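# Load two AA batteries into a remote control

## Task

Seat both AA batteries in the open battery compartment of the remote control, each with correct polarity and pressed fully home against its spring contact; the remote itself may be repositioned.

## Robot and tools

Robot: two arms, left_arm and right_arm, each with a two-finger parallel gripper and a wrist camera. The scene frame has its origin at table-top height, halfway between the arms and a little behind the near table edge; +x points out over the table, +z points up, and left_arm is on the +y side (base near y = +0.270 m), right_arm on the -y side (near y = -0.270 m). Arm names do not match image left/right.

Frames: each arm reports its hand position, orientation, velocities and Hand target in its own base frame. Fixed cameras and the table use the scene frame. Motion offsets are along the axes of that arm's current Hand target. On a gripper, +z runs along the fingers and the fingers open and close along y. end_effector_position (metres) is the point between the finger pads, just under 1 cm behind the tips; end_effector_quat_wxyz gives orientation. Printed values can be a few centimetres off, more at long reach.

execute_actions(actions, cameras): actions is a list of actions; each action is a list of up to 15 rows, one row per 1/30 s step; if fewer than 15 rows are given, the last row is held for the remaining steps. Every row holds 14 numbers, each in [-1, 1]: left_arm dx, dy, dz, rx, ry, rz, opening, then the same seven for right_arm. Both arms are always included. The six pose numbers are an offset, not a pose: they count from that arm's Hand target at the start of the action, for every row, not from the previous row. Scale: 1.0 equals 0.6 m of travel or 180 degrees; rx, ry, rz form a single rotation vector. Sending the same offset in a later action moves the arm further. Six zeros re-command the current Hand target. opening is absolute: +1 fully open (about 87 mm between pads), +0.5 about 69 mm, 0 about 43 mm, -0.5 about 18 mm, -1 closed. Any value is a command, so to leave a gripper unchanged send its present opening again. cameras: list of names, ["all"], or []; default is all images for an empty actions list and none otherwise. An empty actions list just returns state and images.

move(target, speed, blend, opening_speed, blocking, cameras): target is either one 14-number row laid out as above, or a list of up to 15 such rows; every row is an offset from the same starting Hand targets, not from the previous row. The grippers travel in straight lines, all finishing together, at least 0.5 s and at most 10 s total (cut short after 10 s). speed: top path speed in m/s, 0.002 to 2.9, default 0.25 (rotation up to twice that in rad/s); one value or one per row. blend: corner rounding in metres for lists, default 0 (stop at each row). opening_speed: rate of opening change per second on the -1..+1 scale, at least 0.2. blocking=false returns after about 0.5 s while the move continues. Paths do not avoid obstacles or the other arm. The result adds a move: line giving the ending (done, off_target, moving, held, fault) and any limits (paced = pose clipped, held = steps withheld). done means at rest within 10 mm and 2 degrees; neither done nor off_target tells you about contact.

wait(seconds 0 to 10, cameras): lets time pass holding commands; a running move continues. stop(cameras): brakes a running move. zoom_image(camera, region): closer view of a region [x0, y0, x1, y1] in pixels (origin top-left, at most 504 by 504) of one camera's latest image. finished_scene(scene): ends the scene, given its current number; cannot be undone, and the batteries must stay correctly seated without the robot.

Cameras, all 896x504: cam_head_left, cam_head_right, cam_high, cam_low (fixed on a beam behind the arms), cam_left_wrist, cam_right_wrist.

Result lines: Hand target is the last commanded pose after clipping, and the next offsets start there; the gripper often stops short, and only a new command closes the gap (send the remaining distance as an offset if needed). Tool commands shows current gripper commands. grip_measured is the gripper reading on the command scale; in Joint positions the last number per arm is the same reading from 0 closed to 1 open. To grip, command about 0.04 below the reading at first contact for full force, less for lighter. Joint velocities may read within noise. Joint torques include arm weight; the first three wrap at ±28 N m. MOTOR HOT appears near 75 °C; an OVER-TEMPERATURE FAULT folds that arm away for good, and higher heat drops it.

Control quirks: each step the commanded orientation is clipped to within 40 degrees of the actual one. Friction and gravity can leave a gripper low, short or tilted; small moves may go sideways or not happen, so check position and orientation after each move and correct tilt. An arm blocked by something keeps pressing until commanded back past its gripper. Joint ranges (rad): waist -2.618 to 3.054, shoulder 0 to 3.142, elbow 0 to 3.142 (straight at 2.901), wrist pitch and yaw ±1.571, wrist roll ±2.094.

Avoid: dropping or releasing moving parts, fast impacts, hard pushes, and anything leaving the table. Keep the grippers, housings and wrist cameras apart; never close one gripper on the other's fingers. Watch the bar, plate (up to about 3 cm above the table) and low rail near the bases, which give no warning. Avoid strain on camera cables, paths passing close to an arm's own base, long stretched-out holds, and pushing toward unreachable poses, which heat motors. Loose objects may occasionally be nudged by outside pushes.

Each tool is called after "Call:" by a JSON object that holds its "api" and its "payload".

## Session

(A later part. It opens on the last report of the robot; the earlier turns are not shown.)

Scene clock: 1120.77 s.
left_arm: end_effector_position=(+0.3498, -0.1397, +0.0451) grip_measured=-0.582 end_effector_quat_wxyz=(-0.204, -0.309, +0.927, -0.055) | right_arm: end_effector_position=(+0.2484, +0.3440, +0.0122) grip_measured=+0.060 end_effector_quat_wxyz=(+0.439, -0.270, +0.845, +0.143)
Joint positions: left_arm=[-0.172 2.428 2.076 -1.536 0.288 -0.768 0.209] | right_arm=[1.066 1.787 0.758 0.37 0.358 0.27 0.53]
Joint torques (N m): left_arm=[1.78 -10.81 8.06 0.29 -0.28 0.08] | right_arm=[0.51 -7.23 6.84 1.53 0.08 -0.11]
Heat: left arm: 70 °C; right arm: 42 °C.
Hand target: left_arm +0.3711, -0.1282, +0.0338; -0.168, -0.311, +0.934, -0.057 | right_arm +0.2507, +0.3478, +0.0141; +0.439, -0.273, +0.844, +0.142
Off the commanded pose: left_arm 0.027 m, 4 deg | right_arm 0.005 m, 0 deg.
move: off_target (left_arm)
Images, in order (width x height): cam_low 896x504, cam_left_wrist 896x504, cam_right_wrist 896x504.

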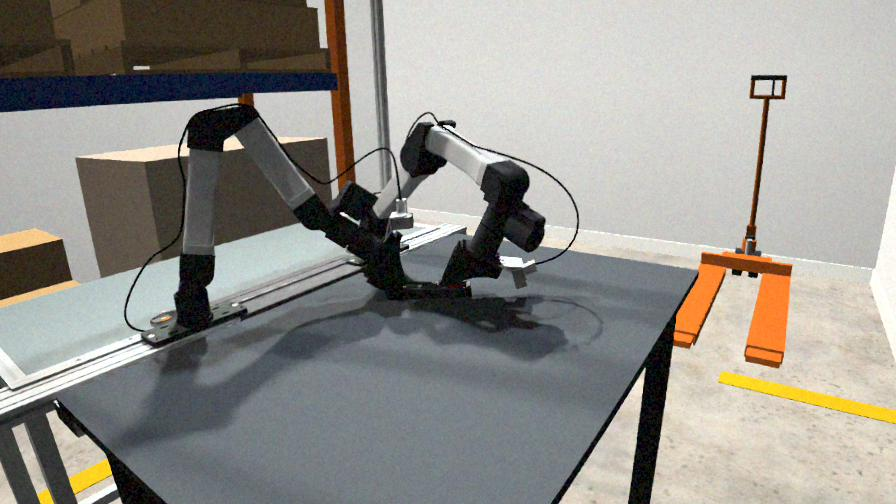

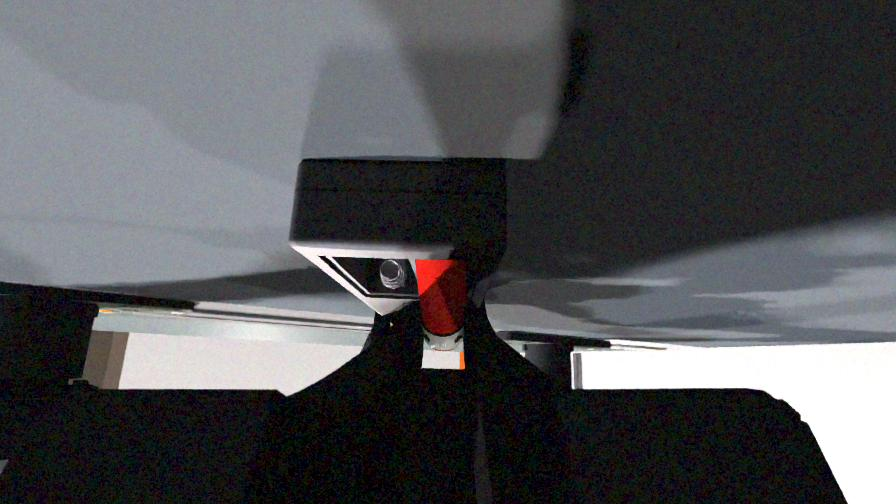

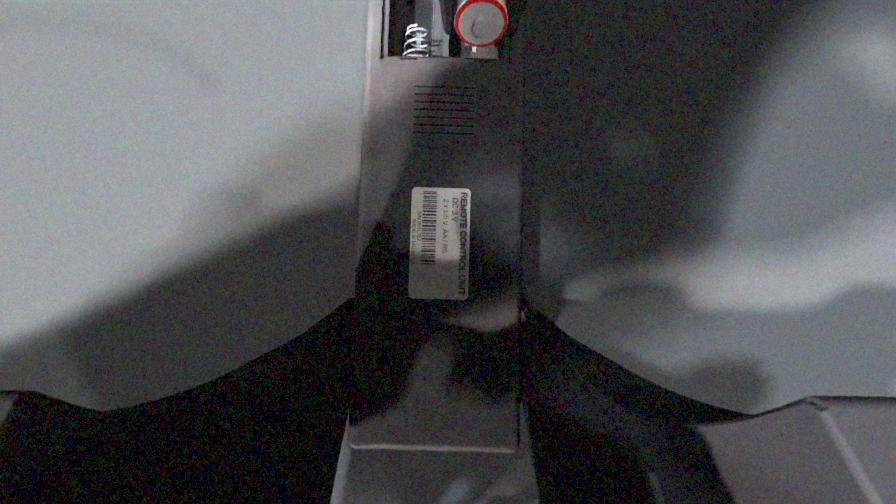

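Call:
{"api": "move", "payload": {"target": [[-0.012,0,0.035,0,0,0,-0.85,0,0,0,0,0,0,-0.1],[-0.012,0,0.05,0,-0.09,0,-0.85,0,0,0,0,0,0,-0.1]], "speed": [0.05,0.05], "cameras": ["cam_left_wrist","cam_low","cam_right_wrist"]}}

Call:
{"api": "zoom_image", "payload": {"camera": "cam_low", "region": [400, 250, 500, 310]}}

Call:
{"api": "zoom_image", "payload": {"camera": "cam_right_wrist", "region": [350, 0, 550, 110]}}

Call:
{"api": "zoom_image", "payload": {"camera": "cam_left_wrist", "region": [330, 140, 510, 380]}}

Scene clock: 1136.70 s.
left_arm: end_effector_position=(+0.3468, -0.1436, +0.0389) grip_measured=-0.582 end_effector_quat_wxyz=(-0.096, -0.318, +0.942, -0.049) | right_arm: end_effector_position=(+0.2484, +0.3440, +0.0122) grip_measured=+0.060 end_effector_quat_wxyz=(+0.439, -0.270, +0.845, +0.143)
Joint positions: left_arm=[-0.223 2.208 1.765 -1.242 0.183 -0.864 0.209] | right_arm=[1.066 1.787 0.758 0.37 0.358 0.27 0.53]
Joint torques (N m): left_arm=[-0.83 -8.39 2.3 1.32 -1.09 -0.07] | right_arm=[0.57 -6.91 6.89 1.52 0.05 -0.09]
Heat: left arm: 68 °C; right arm: 42 °C.
Hand target: left_arm +0.3681, -0.1304, +0.0032; -0.035, -0.316, +0.948, -0.013 | right_arm +0.2507, +0.3478, +0.0141; +0.439, -0.273, +0.844, +0.142
Off the commanded pose: left_arm 0.044 m, 8 deg | right_arm 0.005 m, 0 deg.
move: off_target (left_arm)
Images, in order (width x height): cam_low 896x504, cam_left_wrist 896x504, cam_right_wrist 896x504.

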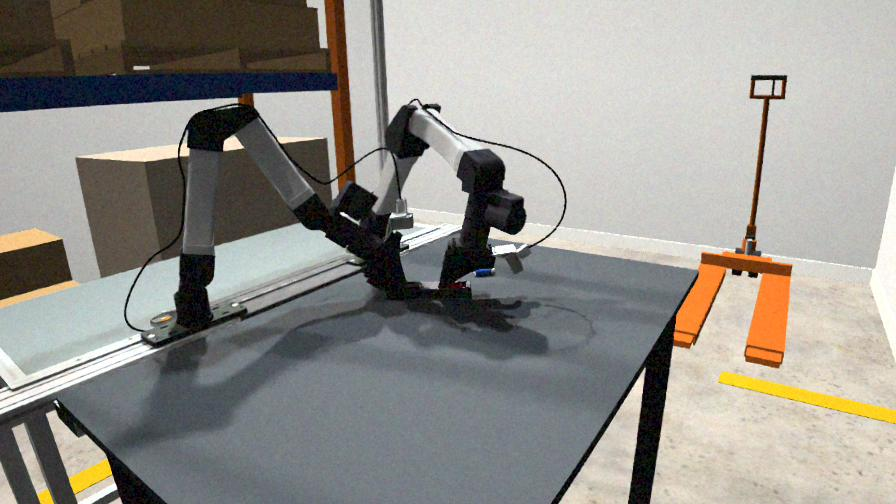

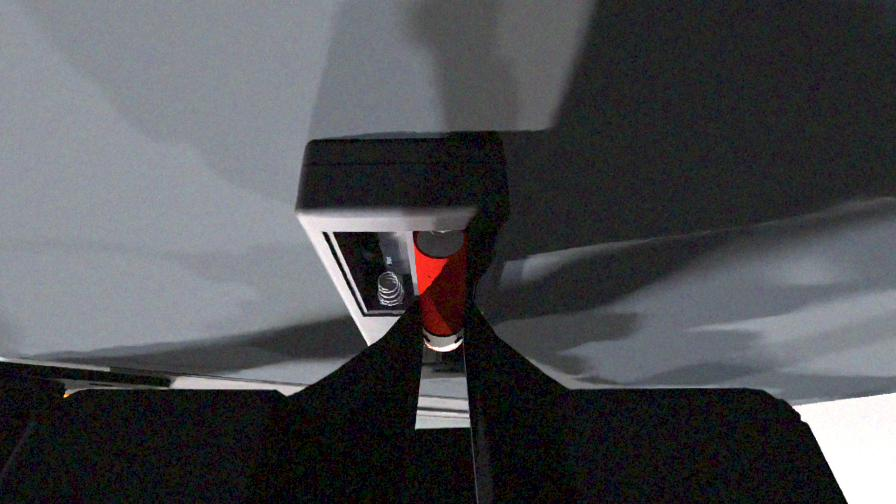

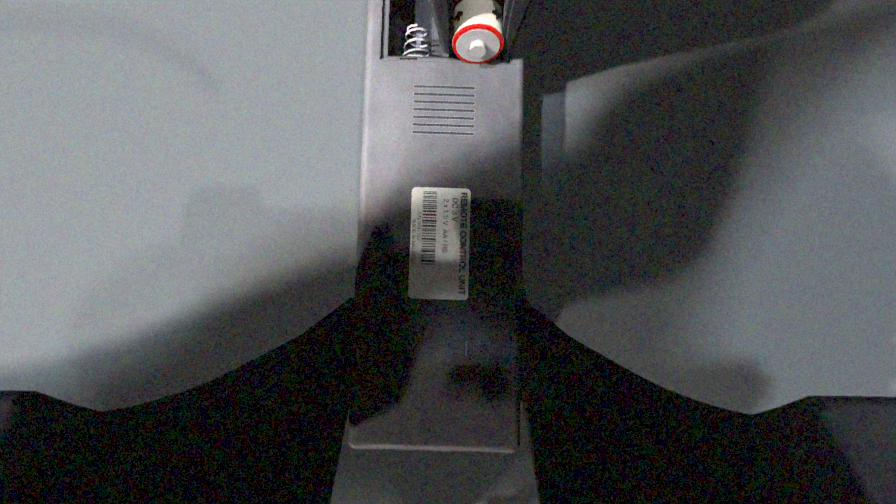

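Scaled by 5.040 from the camera's 896x504 image, which has a finer 1280x720 frame.

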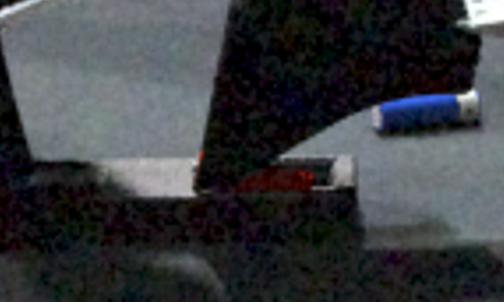

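Scaled by 2.520 from the camera's 896x504 image, which has a finer 1280x720 frame.

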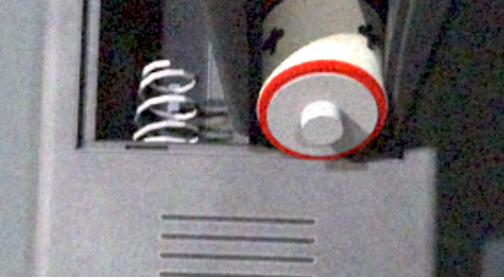

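Scaled by 2.100 from the camera's 896x504 image, which has a finer 1280x720 frame.

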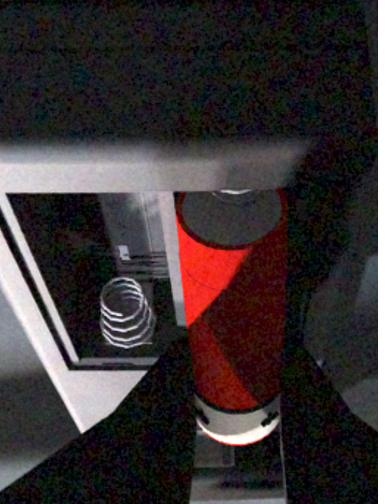

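Call:
{"api": "move", "payload": {"target": [[-0.04,0,-0.02,0,0.04,0,-0.85,0,0,0,0,0,0,-0.1],[-0.045,0,0.01,0,0.02,0,-0.85,0,0,0,0,0,0,-0.1],[-0.045,0,0.02,0,-0.01,0,-0.85,0,0,0,0,0,0,-0.1]], "speed": [0.06,0.05,0.05], "cameras": ["cam_left_wrist","cam_low","cam_right_wrist"]}}

Call:
{"api": "zoom_image", "payload": {"camera": "cam_low", "region": [400, 250, 500, 310]}}

Call:
{"api": "zoom_image", "payload": {"camera": "cam_right_wrist", "region": [350, 0, 550, 110]}}

Call:
{"api": "zoom_image", "payload": {"camera": "cam_left_wrist", "region": [330, 140, 510, 380]}}

Scene clock: 1156.50 s.
left_arm: end_effector_position=(+0.3504, -0.1389, +0.0381) grip_measured=-0.582 end_effector_quat_wxyz=(-0.123, -0.315, +0.939, -0.054) | right_arm: end_effector_position=(+0.2485, +0.3442, +0.0124) grip_measured=+0.060 end_effector_quat_wxyz=(+0.439, -0.270, +0.845, +0.143)
Joint positions: left_arm=[-0.197 2.267 1.84 -1.306 0.216 -0.827 0.209] | right_arm=[1.066 1.787 0.758 0.371 0.358 0.27 0.53]
Joint torques (N m): left_arm=[0.2 -8.12 2.45 1.73 -1.55 -0.1] | right_arm=[0.51 -7.08 6.82 1.5 0.12 -0.11]
Heat: left arm: 65 °C; right arm: 42 °C.
Hand target: left_arm +0.3888, -0.1147, -0.0109; -0.020, -0.316, +0.948, -0.008 | right_arm +0.2507, +0.3478, +0.0141; +0.439, -0.273, +0.844, +0.142
Off the commanded pose: left_arm 0.067 m, 13 deg | right_arm 0.005 m, 0 deg.
move: off_target (left_arm)
Images, in order (width x height): cam_low 896x504, cam_left_wrist 896x504, cam_right_wrist 896x504.

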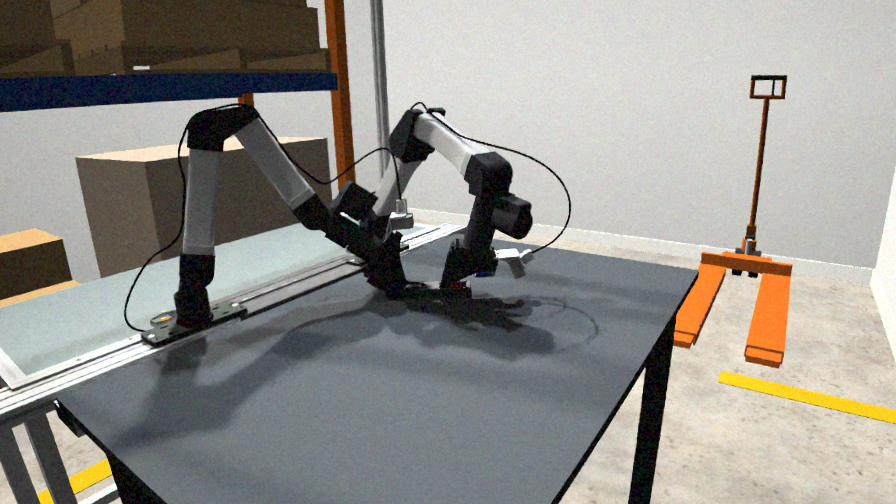

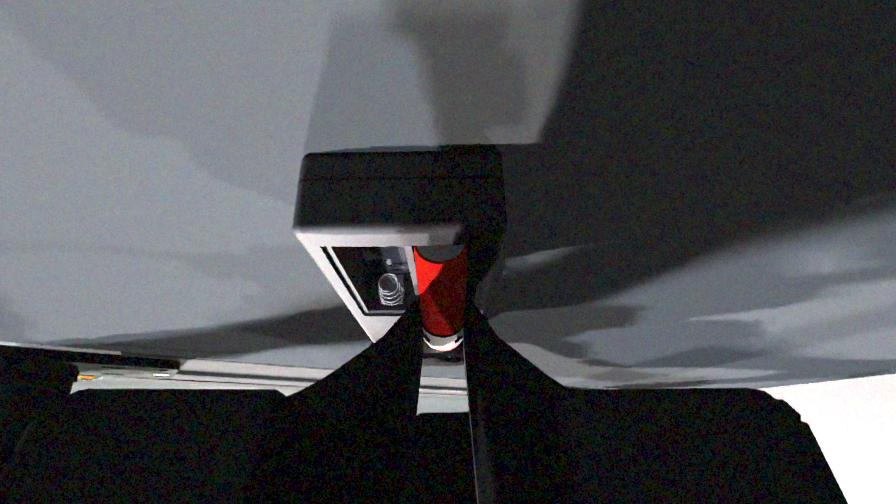

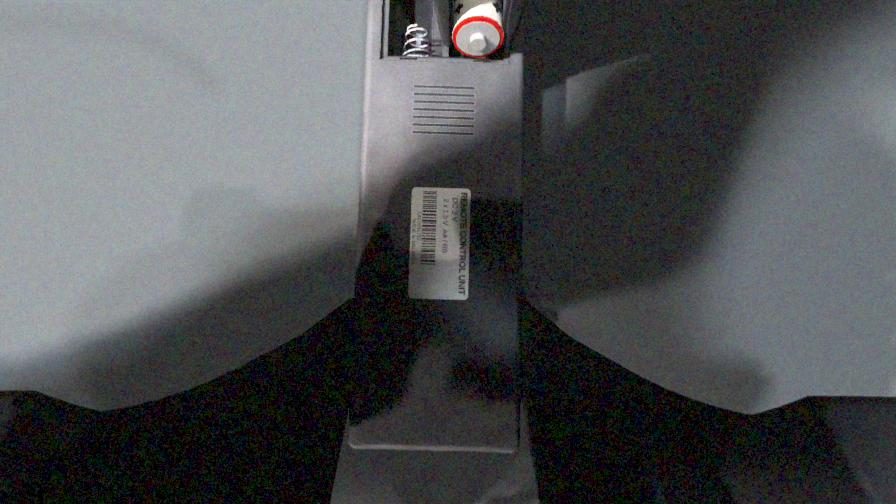

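Scaled by 5.040 from the camera's 896x504 image, which has a finer 1280x720 frame.

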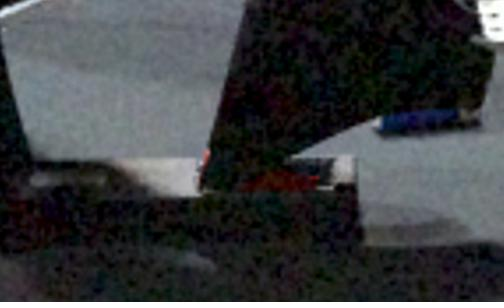

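Scaled by 2.520 from the camera's 896x504 image, which has a finer 1280x720 frame.

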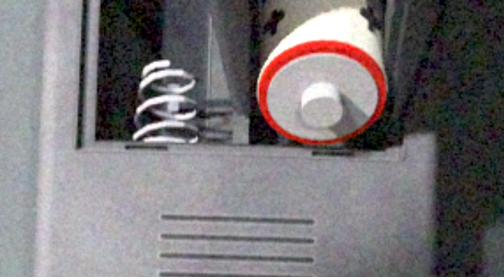

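Scaled by 2.100 from the camera's 896x504 image, which has a finer 1280x720 frame.

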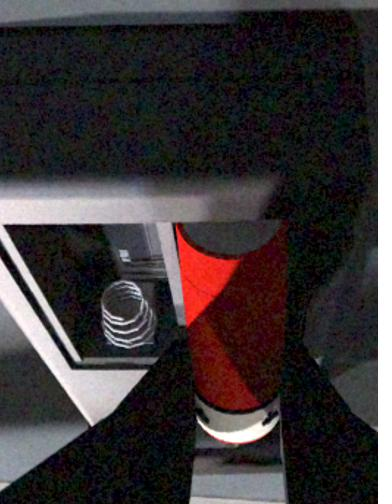

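Call:
{"api": "move", "payload": {"target": [[-0.035,0,0.01,0,-0.05,0,-0.85,0,0,0,0,0,0,-0.1]], "speed": [0.06], "cameras": ["cam_low","cam_right_wrist"]}}

Call:
{"api": "zoom_image", "payload": {"camera": "cam_right_wrist", "region": [350, 0, 550, 110]}}

Scene clock: 1172.27 s.
left_arm: end_effector_position=(+0.3513, -0.1383, +0.0378) grip_measured=-0.582 end_effector_quat_wxyz=(-0.081, -0.309, +0.947, -0.042) | right_arm: end_effector_position=(+0.2485, +0.3442, +0.0124) grip_measured=+0.060 end_effector_quat_wxyz=(+0.439, -0.270, +0.845, +0.143)
Joint positions: left_arm=[-0.221 2.207 1.77 -1.231 0.156 -0.844 0.209] | right_arm=[1.066 1.787 0.758 0.371 0.358 0.27 0.53]
Joint torques (N m): left_arm=[1.31 -7.01 2.62 2.14 -2.03 -0.08] | right_arm=[0.43 -7.04 6.78 1.52 0.09 -0.11]
Heat: left arm: 61 °C; right arm: 42 °C.
Hand target: left_arm +0.4054, -0.1024, -0.0177; +0.054, -0.316, +0.947, +0.017 | right_arm +0.2507, +0.3478, +0.0141; +0.439, -0.273, +0.844, +0.142
Off the commanded pose: left_arm 0.085 m, 17 deg | right_arm 0.005 m, 0 deg.
move: off_target (left_arm)
Images, in order (width x height): cam_low 896x504, cam_right_wrist 896x504.

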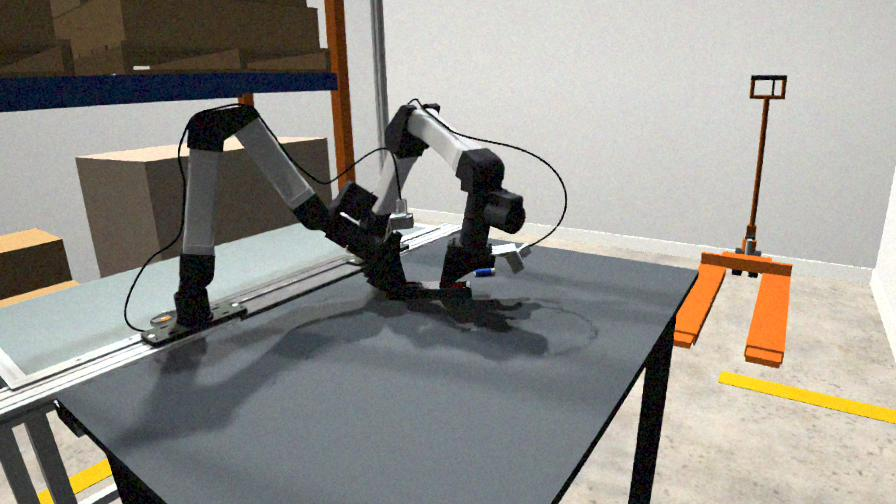

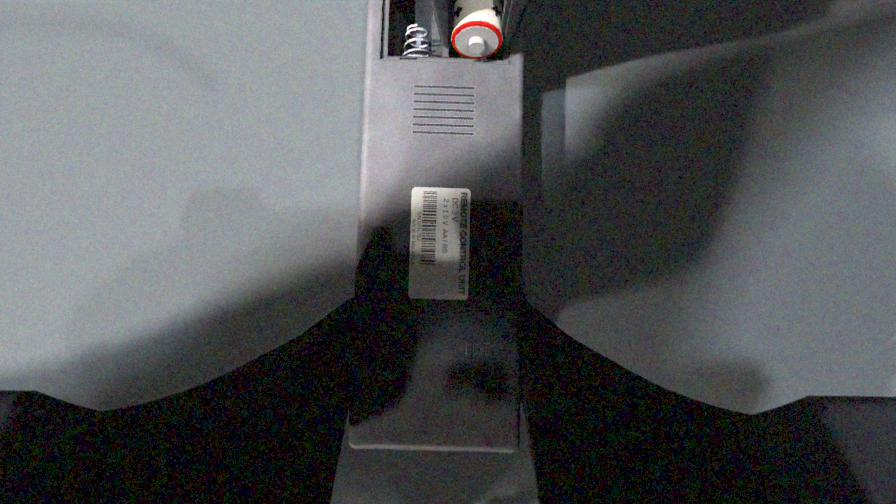

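Scaled by 2.520 from the camera's 896x504 image, which has a finer 1280x720 frame.

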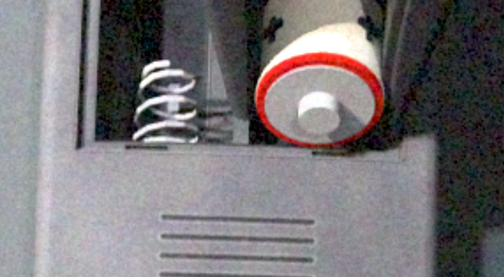

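Call:
{"api": "move", "payload": {"target": [[0.0927,0.006,-0.141,0,0.09,0,-0.35,0,0,0,0,0,0,-0.1]], "speed": [0.4], "cameras": ["cam_low","cam_right_wrist","cam_left_wrist"]}}

Call:
{"api": "zoom_image", "payload": {"camera": "cam_right_wrist", "region": [350, 0, 550, 110]}}

Call:
{"api": "zoom_image", "payload": {"camera": "cam_low", "region": [400, 250, 500, 310]}}

Call:
{"api": "zoom_image", "payload": {"camera": "cam_left_wrist", "region": [330, 140, 510, 380]}}

Scene clock: 1199.80 s.
left_arm: end_effector_position=(+0.3484, -0.1352, +0.0524) grip_measured=-0.350 end_effector_quat_wxyz=(-0.084, -0.314, +0.945, -0.024) | right_arm: end_effector_position=(+0.2486, +0.3441, +0.0123) grip_measured=+0.060 end_effector_quat_wxyz=(+0.439, -0.270, +0.845, +0.143)
Joint positions: left_arm=[-0.226 2.205 1.826 -1.313 0.128 -0.859 0.325] | right_arm=[1.066 1.787 0.758 0.371 0.358 0.27 0.53]
Joint torques (N m): left_arm=[-0.61 -11.75 8.08 -0.03 0 -0.08] | right_arm=[0.42 -6.9 6.68 1.5 0.1 -0.08]
Heat: left arm: 58 °C; right arm: 41 °C.
Hand target: left_arm +0.3513, -0.1382, +0.0600; -0.080, -0.315, +0.945, -0.027 | right_arm +0.2507, +0.3478, +0.0141; +0.439, -0.273, +0.844, +0.142
Off the commanded pose: left_arm 0.009 m, 1 deg | right_arm 0.005 m, 0 deg.
move: done
Images, in order (width x height): cam_low 896x504, cam_left_wrist 896x504, cam_right_wrist 896x504.

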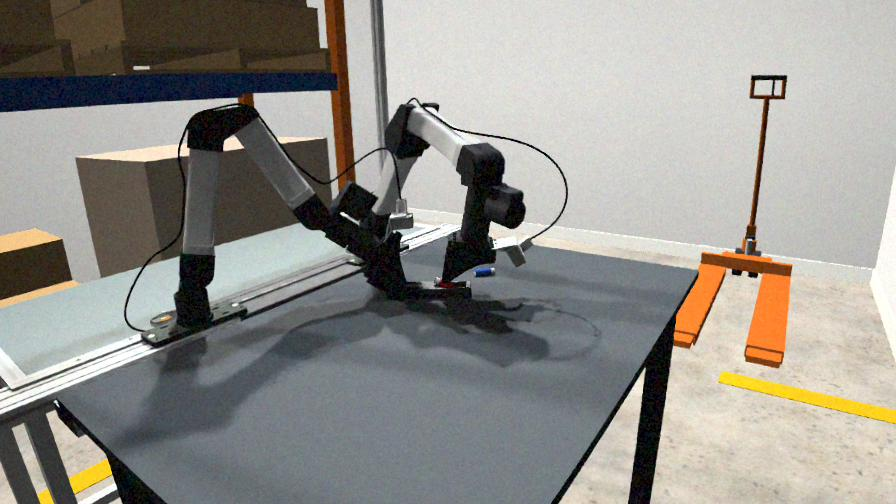

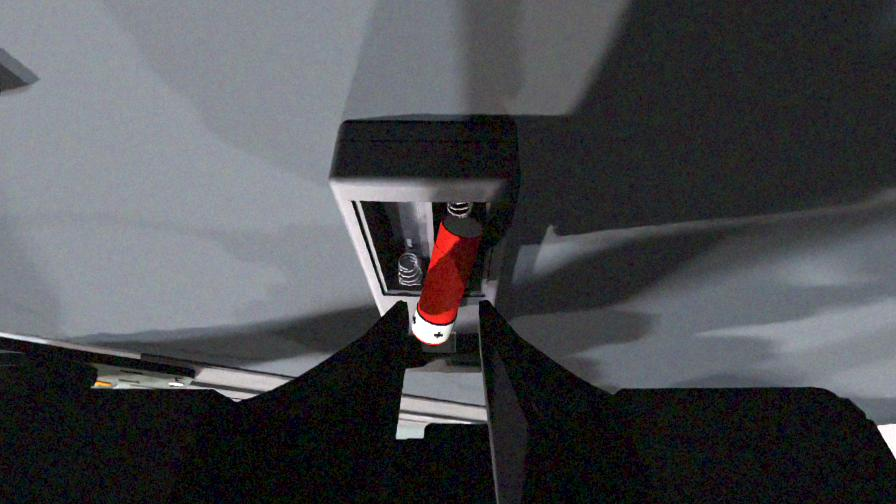

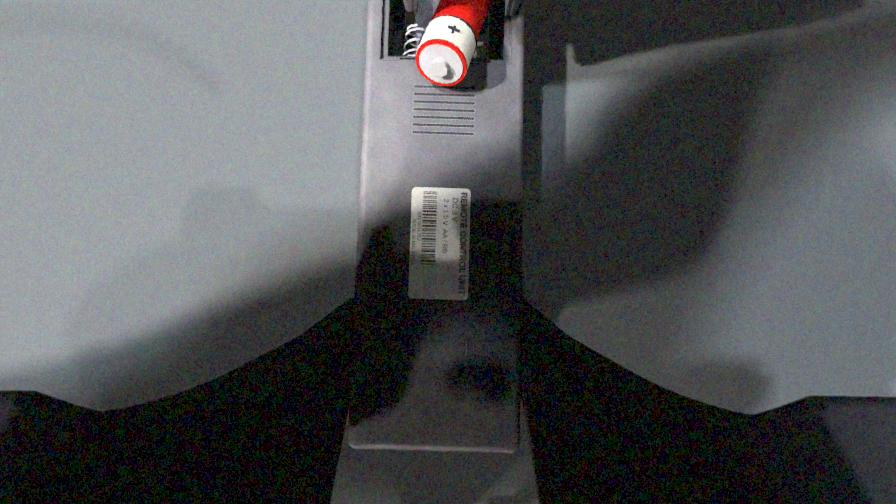

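Scaled by 2.520 from the camera's 896x504 image, which has a finer 1280x720 frame.

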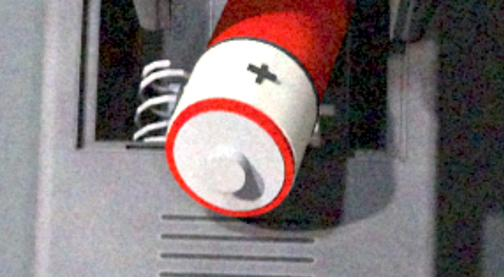

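Scaled by 5.040 from the camera's 896x504 image, which has a finer 1280x720 frame.

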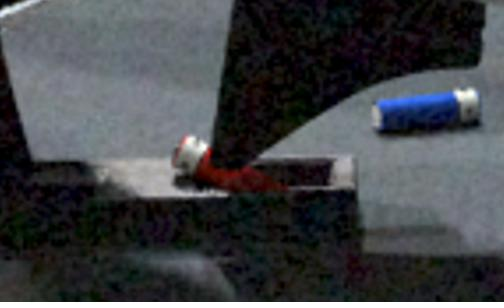

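Scaled by 2.100 from the camera's 896x504 image, which has a finer 1280x720 frame.

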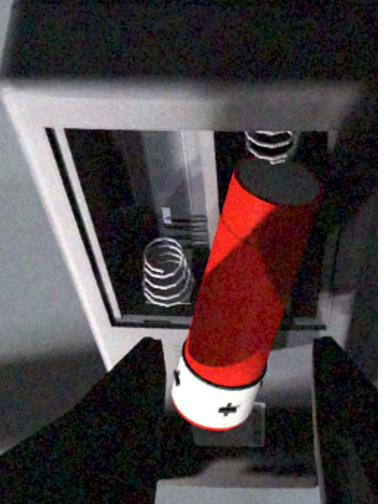

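Call:
{"api": "move", "payload": {"target": [[0,0,0.035,0,0.02,0,-0.35,0,0,0,0,0,0,-0.1],[0,0,0.035,0,0.02,0,-0.8,0,0,0,0,0,0,-0.1],[0,0,-0.03,0,0.05,0,-0.8,0,0,0,0,0,0,-0.1],[0.012,-0.002,0.0,0,0.06,0,-0.8,0,0,0,0,0,0,-0.1]], "speed": [0.06,0.1,0.08,0.08], "opening_speed": 1, "cameras": ["cam_low","cam_right_wrist","cam_left_wrist"]}}

Call:
{"api": "zoom_image", "payload": {"camera": "cam_low", "region": [400, 250, 500, 310]}}

Call:
{"api": "zoom_image", "payload": {"camera": "cam_left_wrist", "region": [330, 140, 510, 380]}}

Scene clock: 1230.80 s.
left_arm: end_effector_position=(+0.3464, -0.1394, +0.0656) grip_measured=-0.577 end_effector_quat_wxyz=(-0.164, -0.314, +0.934, -0.051) | right_arm: end_effector_position=(+0.2486, +0.3441, +0.0123) grip_measured=+0.060 end_effector_quat_wxyz=(+0.439, -0.270, +0.845, +0.143)
Joint positions: left_arm=[-0.188 2.319 2.006 -1.5 0.248 -0.806 0.211] | right_arm=[1.066 1.787 0.758 0.371 0.358 0.27 0.53]
Joint torques (N m): left_arm=[-0.62 -11.37 4.64 0.03 0.2 0.04] | right_arm=[0.44 -7.05 6.71 1.52 0.12 -0.1]
Heat: left arm: 62 °C; right arm: 41 °C.
Hand target: left_arm +0.3464, -0.1436, +0.0612; -0.169, -0.311, +0.934, -0.057 | right_arm +0.2507, +0.3478, +0.0141; +0.439, -0.273, +0.844, +0.142
Off the commanded pose: left_arm 0.006 m, 1 deg | right_arm 0.005 m, 0 deg.
move: done
Images, in order (width x height): cam_low 896x504, cam_left_wrist 896x504, cam_right_wrist 896x504.

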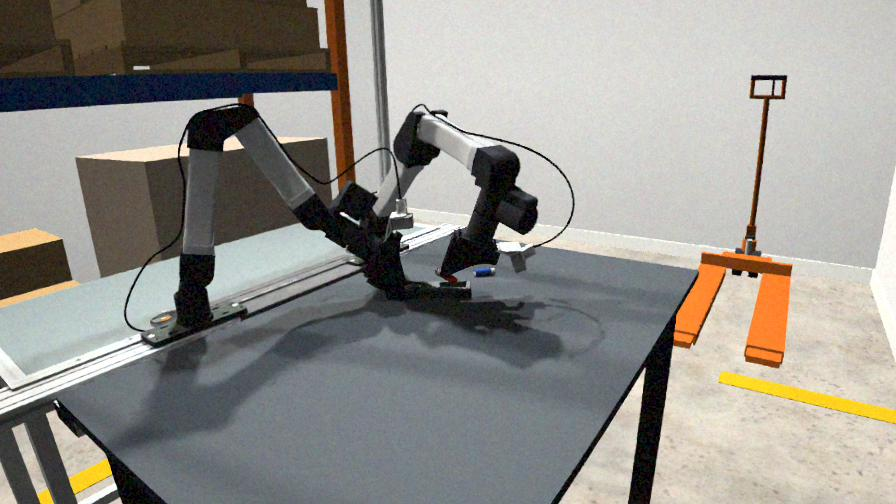

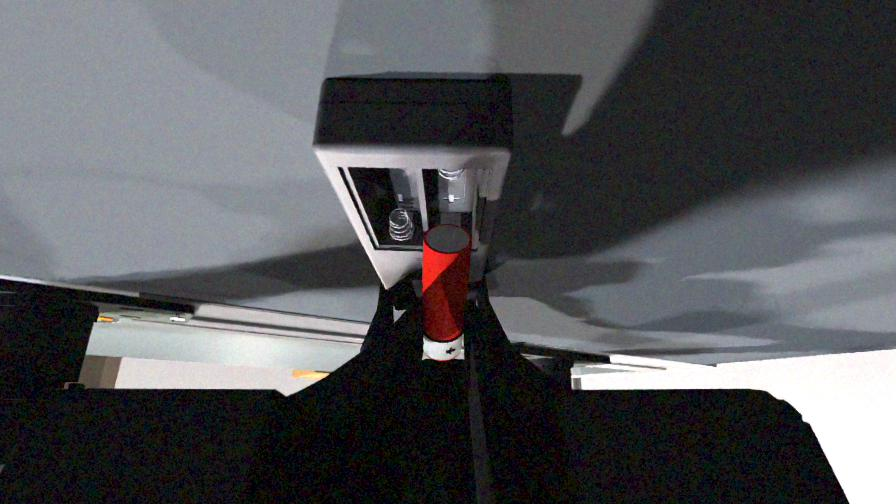

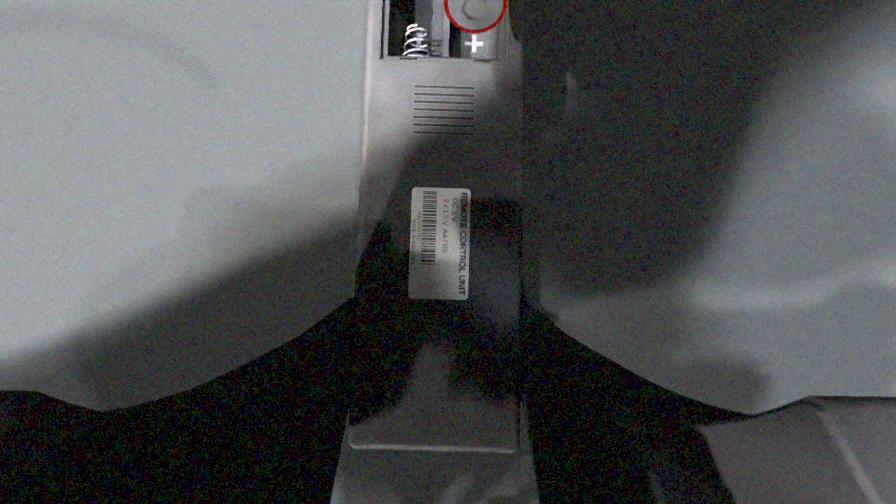

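Scaled by 5.040 from the camera's 896x504 image, which has a finer 1280x720 frame.

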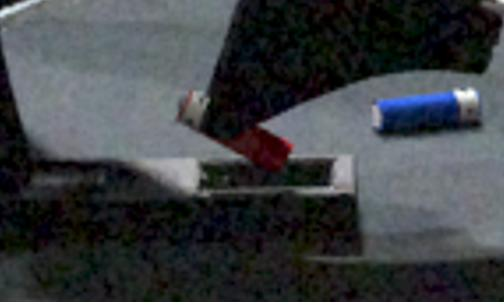

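Scaled by 2.100 from the camera's 896x504 image, which has a finer 1280x720 frame.

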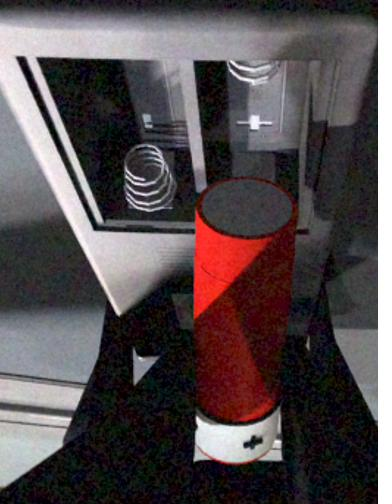

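Call:
{"api": "move", "payload": {"target": [[-0.013,-0.002,0.0,0,0,0,-0.8,0,0,0,0,0,0,-0.1],[-0.0235,-0.002,0.027,0,0,0,-0.8,0,0,0,0,0,0,-0.1],[-0.0257,-0.002,0.035,0,-0.05,0,-0.8,0,0,0,0,0,0,-0.1],[-0.0257,-0.002,0.035,0,-0.05,0,-0.4,0,0,0,0,0,0,-0.1],[0.01,-0.002,-0.06,0,0,0,-0.4,0,0,0,0,0,0,-0.1]], "speed": [0.08,0.06,0.06,0.06,0.1], "opening_speed": 1, "cameras": ["cam_low","cam_right_wrist","cam_left_wrist"]}}

Call:
{"api": "zoom_image", "payload": {"camera": "cam_low", "region": [400, 250, 500, 310]}}

Call:
{"api": "zoom_image", "payload": {"camera": "cam_left_wrist", "region": [330, 140, 510, 380]}}

Call:
{"api": "zoom_image", "payload": {"camera": "cam_right_wrist", "region": [350, 0, 550, 110]}}

Scene clock: 1293.53 s.
left_arm: end_effector_position=(+0.3508, -0.1403, +0.0895) grip_measured=-0.400 end_effector_quat_wxyz=(-0.154, -0.316, +0.934, -0.059) | right_arm: end_effector_position=(+0.2486, +0.3441, +0.0123) grip_measured=+0.060 end_effector_quat_wxyz=(+0.439, -0.270, +0.845, +0.143)
Joint positions: left_arm=[-0.186 2.307 2.087 -1.567 0.252 -0.81 0.3] | right_arm=[1.066 1.787 0.758 0.371 0.358 0.27 0.53]
Joint torques (N m): left_arm=[0.29 -12.27 7.57 -0.22 0.17 0.11] | right_arm=[0.64 -7.1 6.9 1.48 0.08 -0.11]
Heat: left arm: 65 °C; right arm: 41 °C.
Hand target: left_arm +0.3527, -0.1402, +0.0970; -0.169, -0.311, +0.934, -0.057 | right_arm +0.2507, +0.3478, +0.0141; +0.439, -0.273, +0.844, +0.142
Off the commanded pose: left_arm 0.008 m, 2 deg | right_arm 0.005 m, 0 deg.
joint sent to its limit (left arm) — joint 4 (wrist pitch), lower limit. The joint targets still meet the commanded pose.
move: done; target 4's new opening was sent with left_arm's hand 0.009 m and 4 deg from that target
Images, in order (width x height): cam_low 896x504, cam_left_wrist 896x504, cam_right_wrist 896x504.

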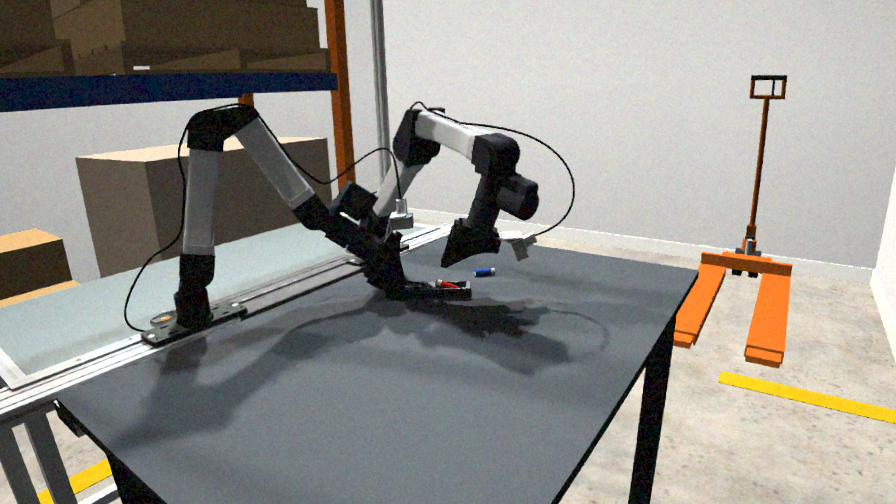

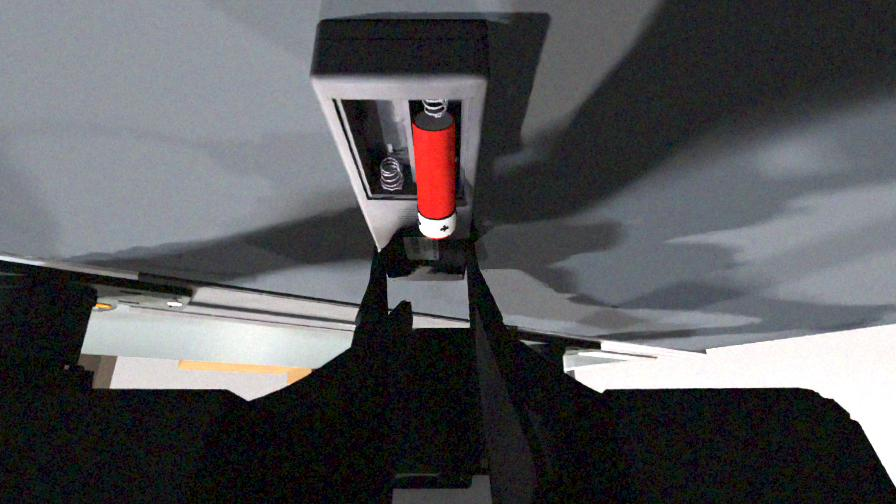

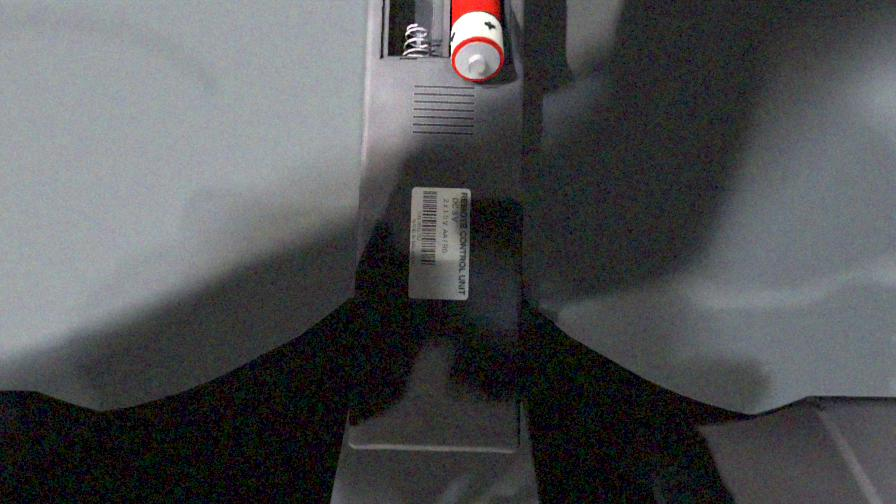

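Scaled by 5.040 from the camera's 896x504 image, which has a finer 1280x720 frame.

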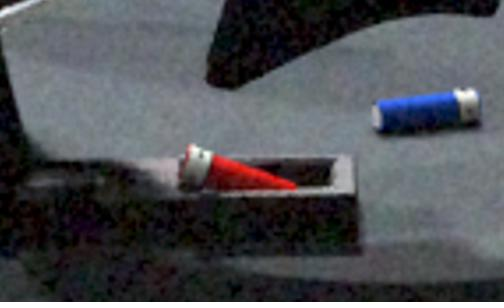

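Scaled by 2.100 from the camera's 896x504 image, which has a finer 1280x720 frame.

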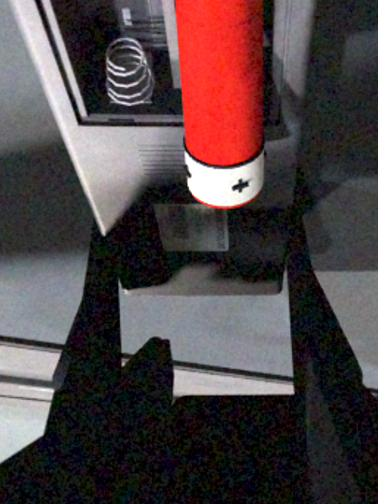

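Scaled by 2.520 from the camera's 896x504 image, which has a finer 1280x720 frame.

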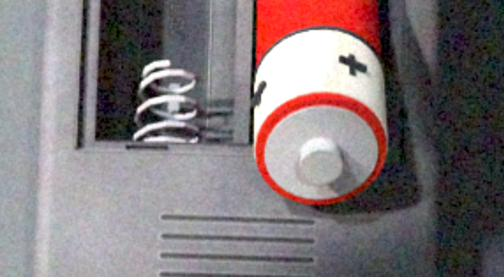

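Call:
{"api": "move", "payload": {"target": [[0.0337,-0.0017,0.046,0,-0.05,0,-1,0,0,0,0,0,0,-0.1],[0.0128,-0.0017,0.104,0,-0.05,0,-1,0,0,0,0,0,0,-0.1]], "speed": [0.1,0.05], "cameras": ["cam_low","cam_right_wrist","cam_left_wrist","cam_high"]}}

Call:
{"api": "zoom_image", "payload": {"camera": "cam_low", "region": [400, 250, 500, 310]}}

Call:
{"api": "zoom_image", "payload": {"camera": "cam_right_wrist", "region": [350, 0, 550, 110]}}

Scene clock: 1345.03 s.
left_arm: end_effector_position=(+0.3233, -0.1588, +0.0434) grip_measured=-0.963 end_effector_quat_wxyz=(-0.119, -0.314, +0.941, -0.029) | right_arm: end_effector_position=(+0.2486, +0.3441, +0.0123) grip_measured=+0.060 end_effector_quat_wxyz=(+0.439, -0.270, +0.845, +0.143)
Joint positions: left_arm=[-0.278 2.189 1.741 -1.289 0.182 -0.907 0.018] | right_arm=[1.066 1.787 0.758 0.371 0.358 0.27 0.53]
Joint torques (N m): left_arm=[-0.54 -12.75 3.58 0.49 -0.18 -0.07] | right_arm=[0.47 -7.06 6.68 1.49 0.1 -0.1]
Heat: left arm: 65 °C; right arm: 42 °C.
Hand target: left_arm +0.3301, -0.1585, +0.0413; -0.095, -0.315, +0.944, -0.032 | right_arm +0.2507, +0.3478, +0.0141; +0.439, -0.273, +0.844, +0.142
Off the commanded pose: left_arm 0.007 m, 3 deg | right_arm 0.005 m, 0 deg.
move: off_target (left_arm)
Images, in order (width x height): cam_high 896x504, cam_low 896x504, cam_left_wrist 896x504, cam_right_wrist 896x504.

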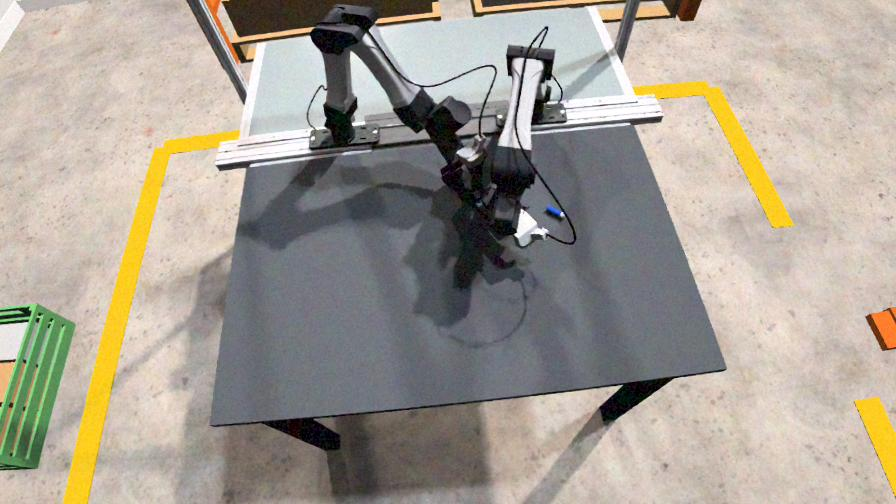

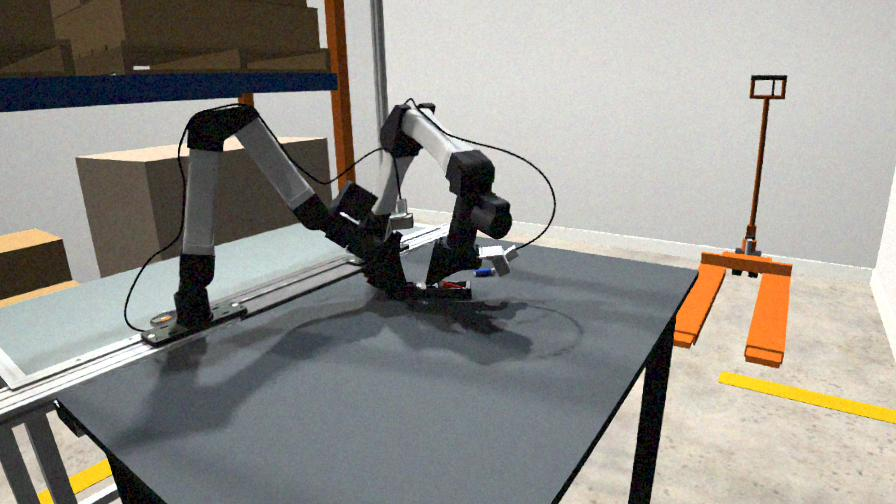

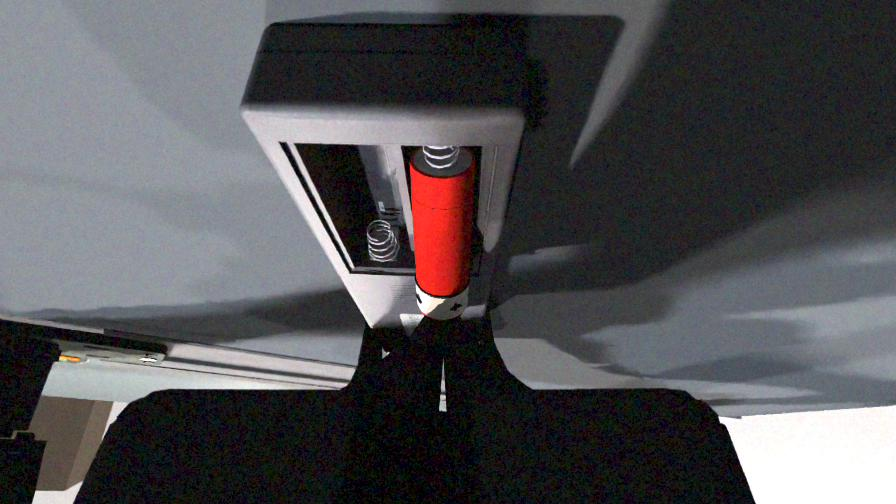

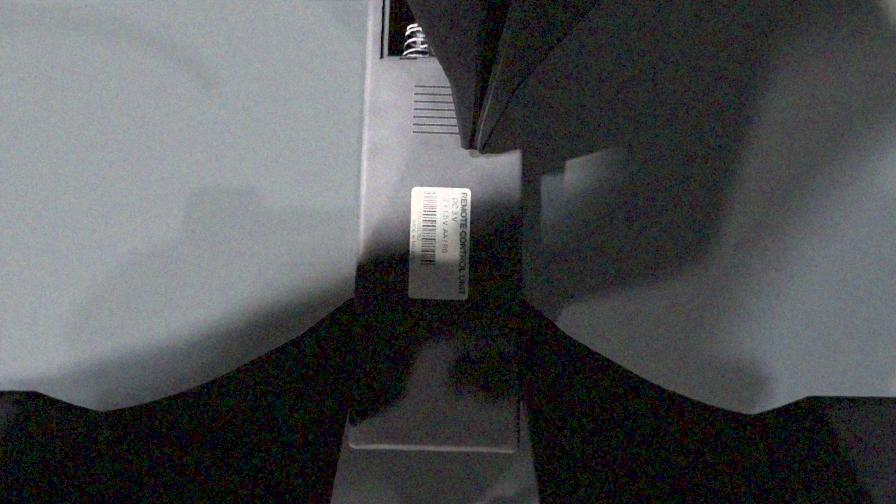

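Scaled by 5.040 from the camera's 896x504 image, which has a finer 1280x720 frame.

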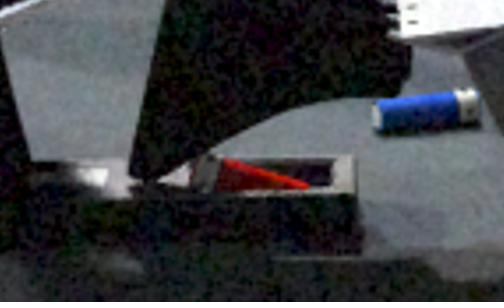

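Scaled by 2.520 from the camera's 896x504 image, which has a finer 1280x720 frame.

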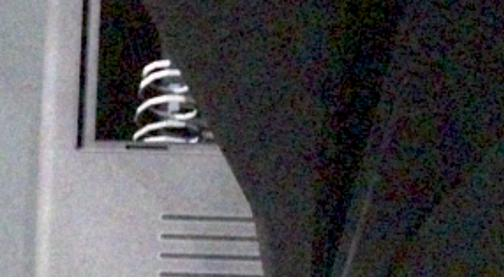

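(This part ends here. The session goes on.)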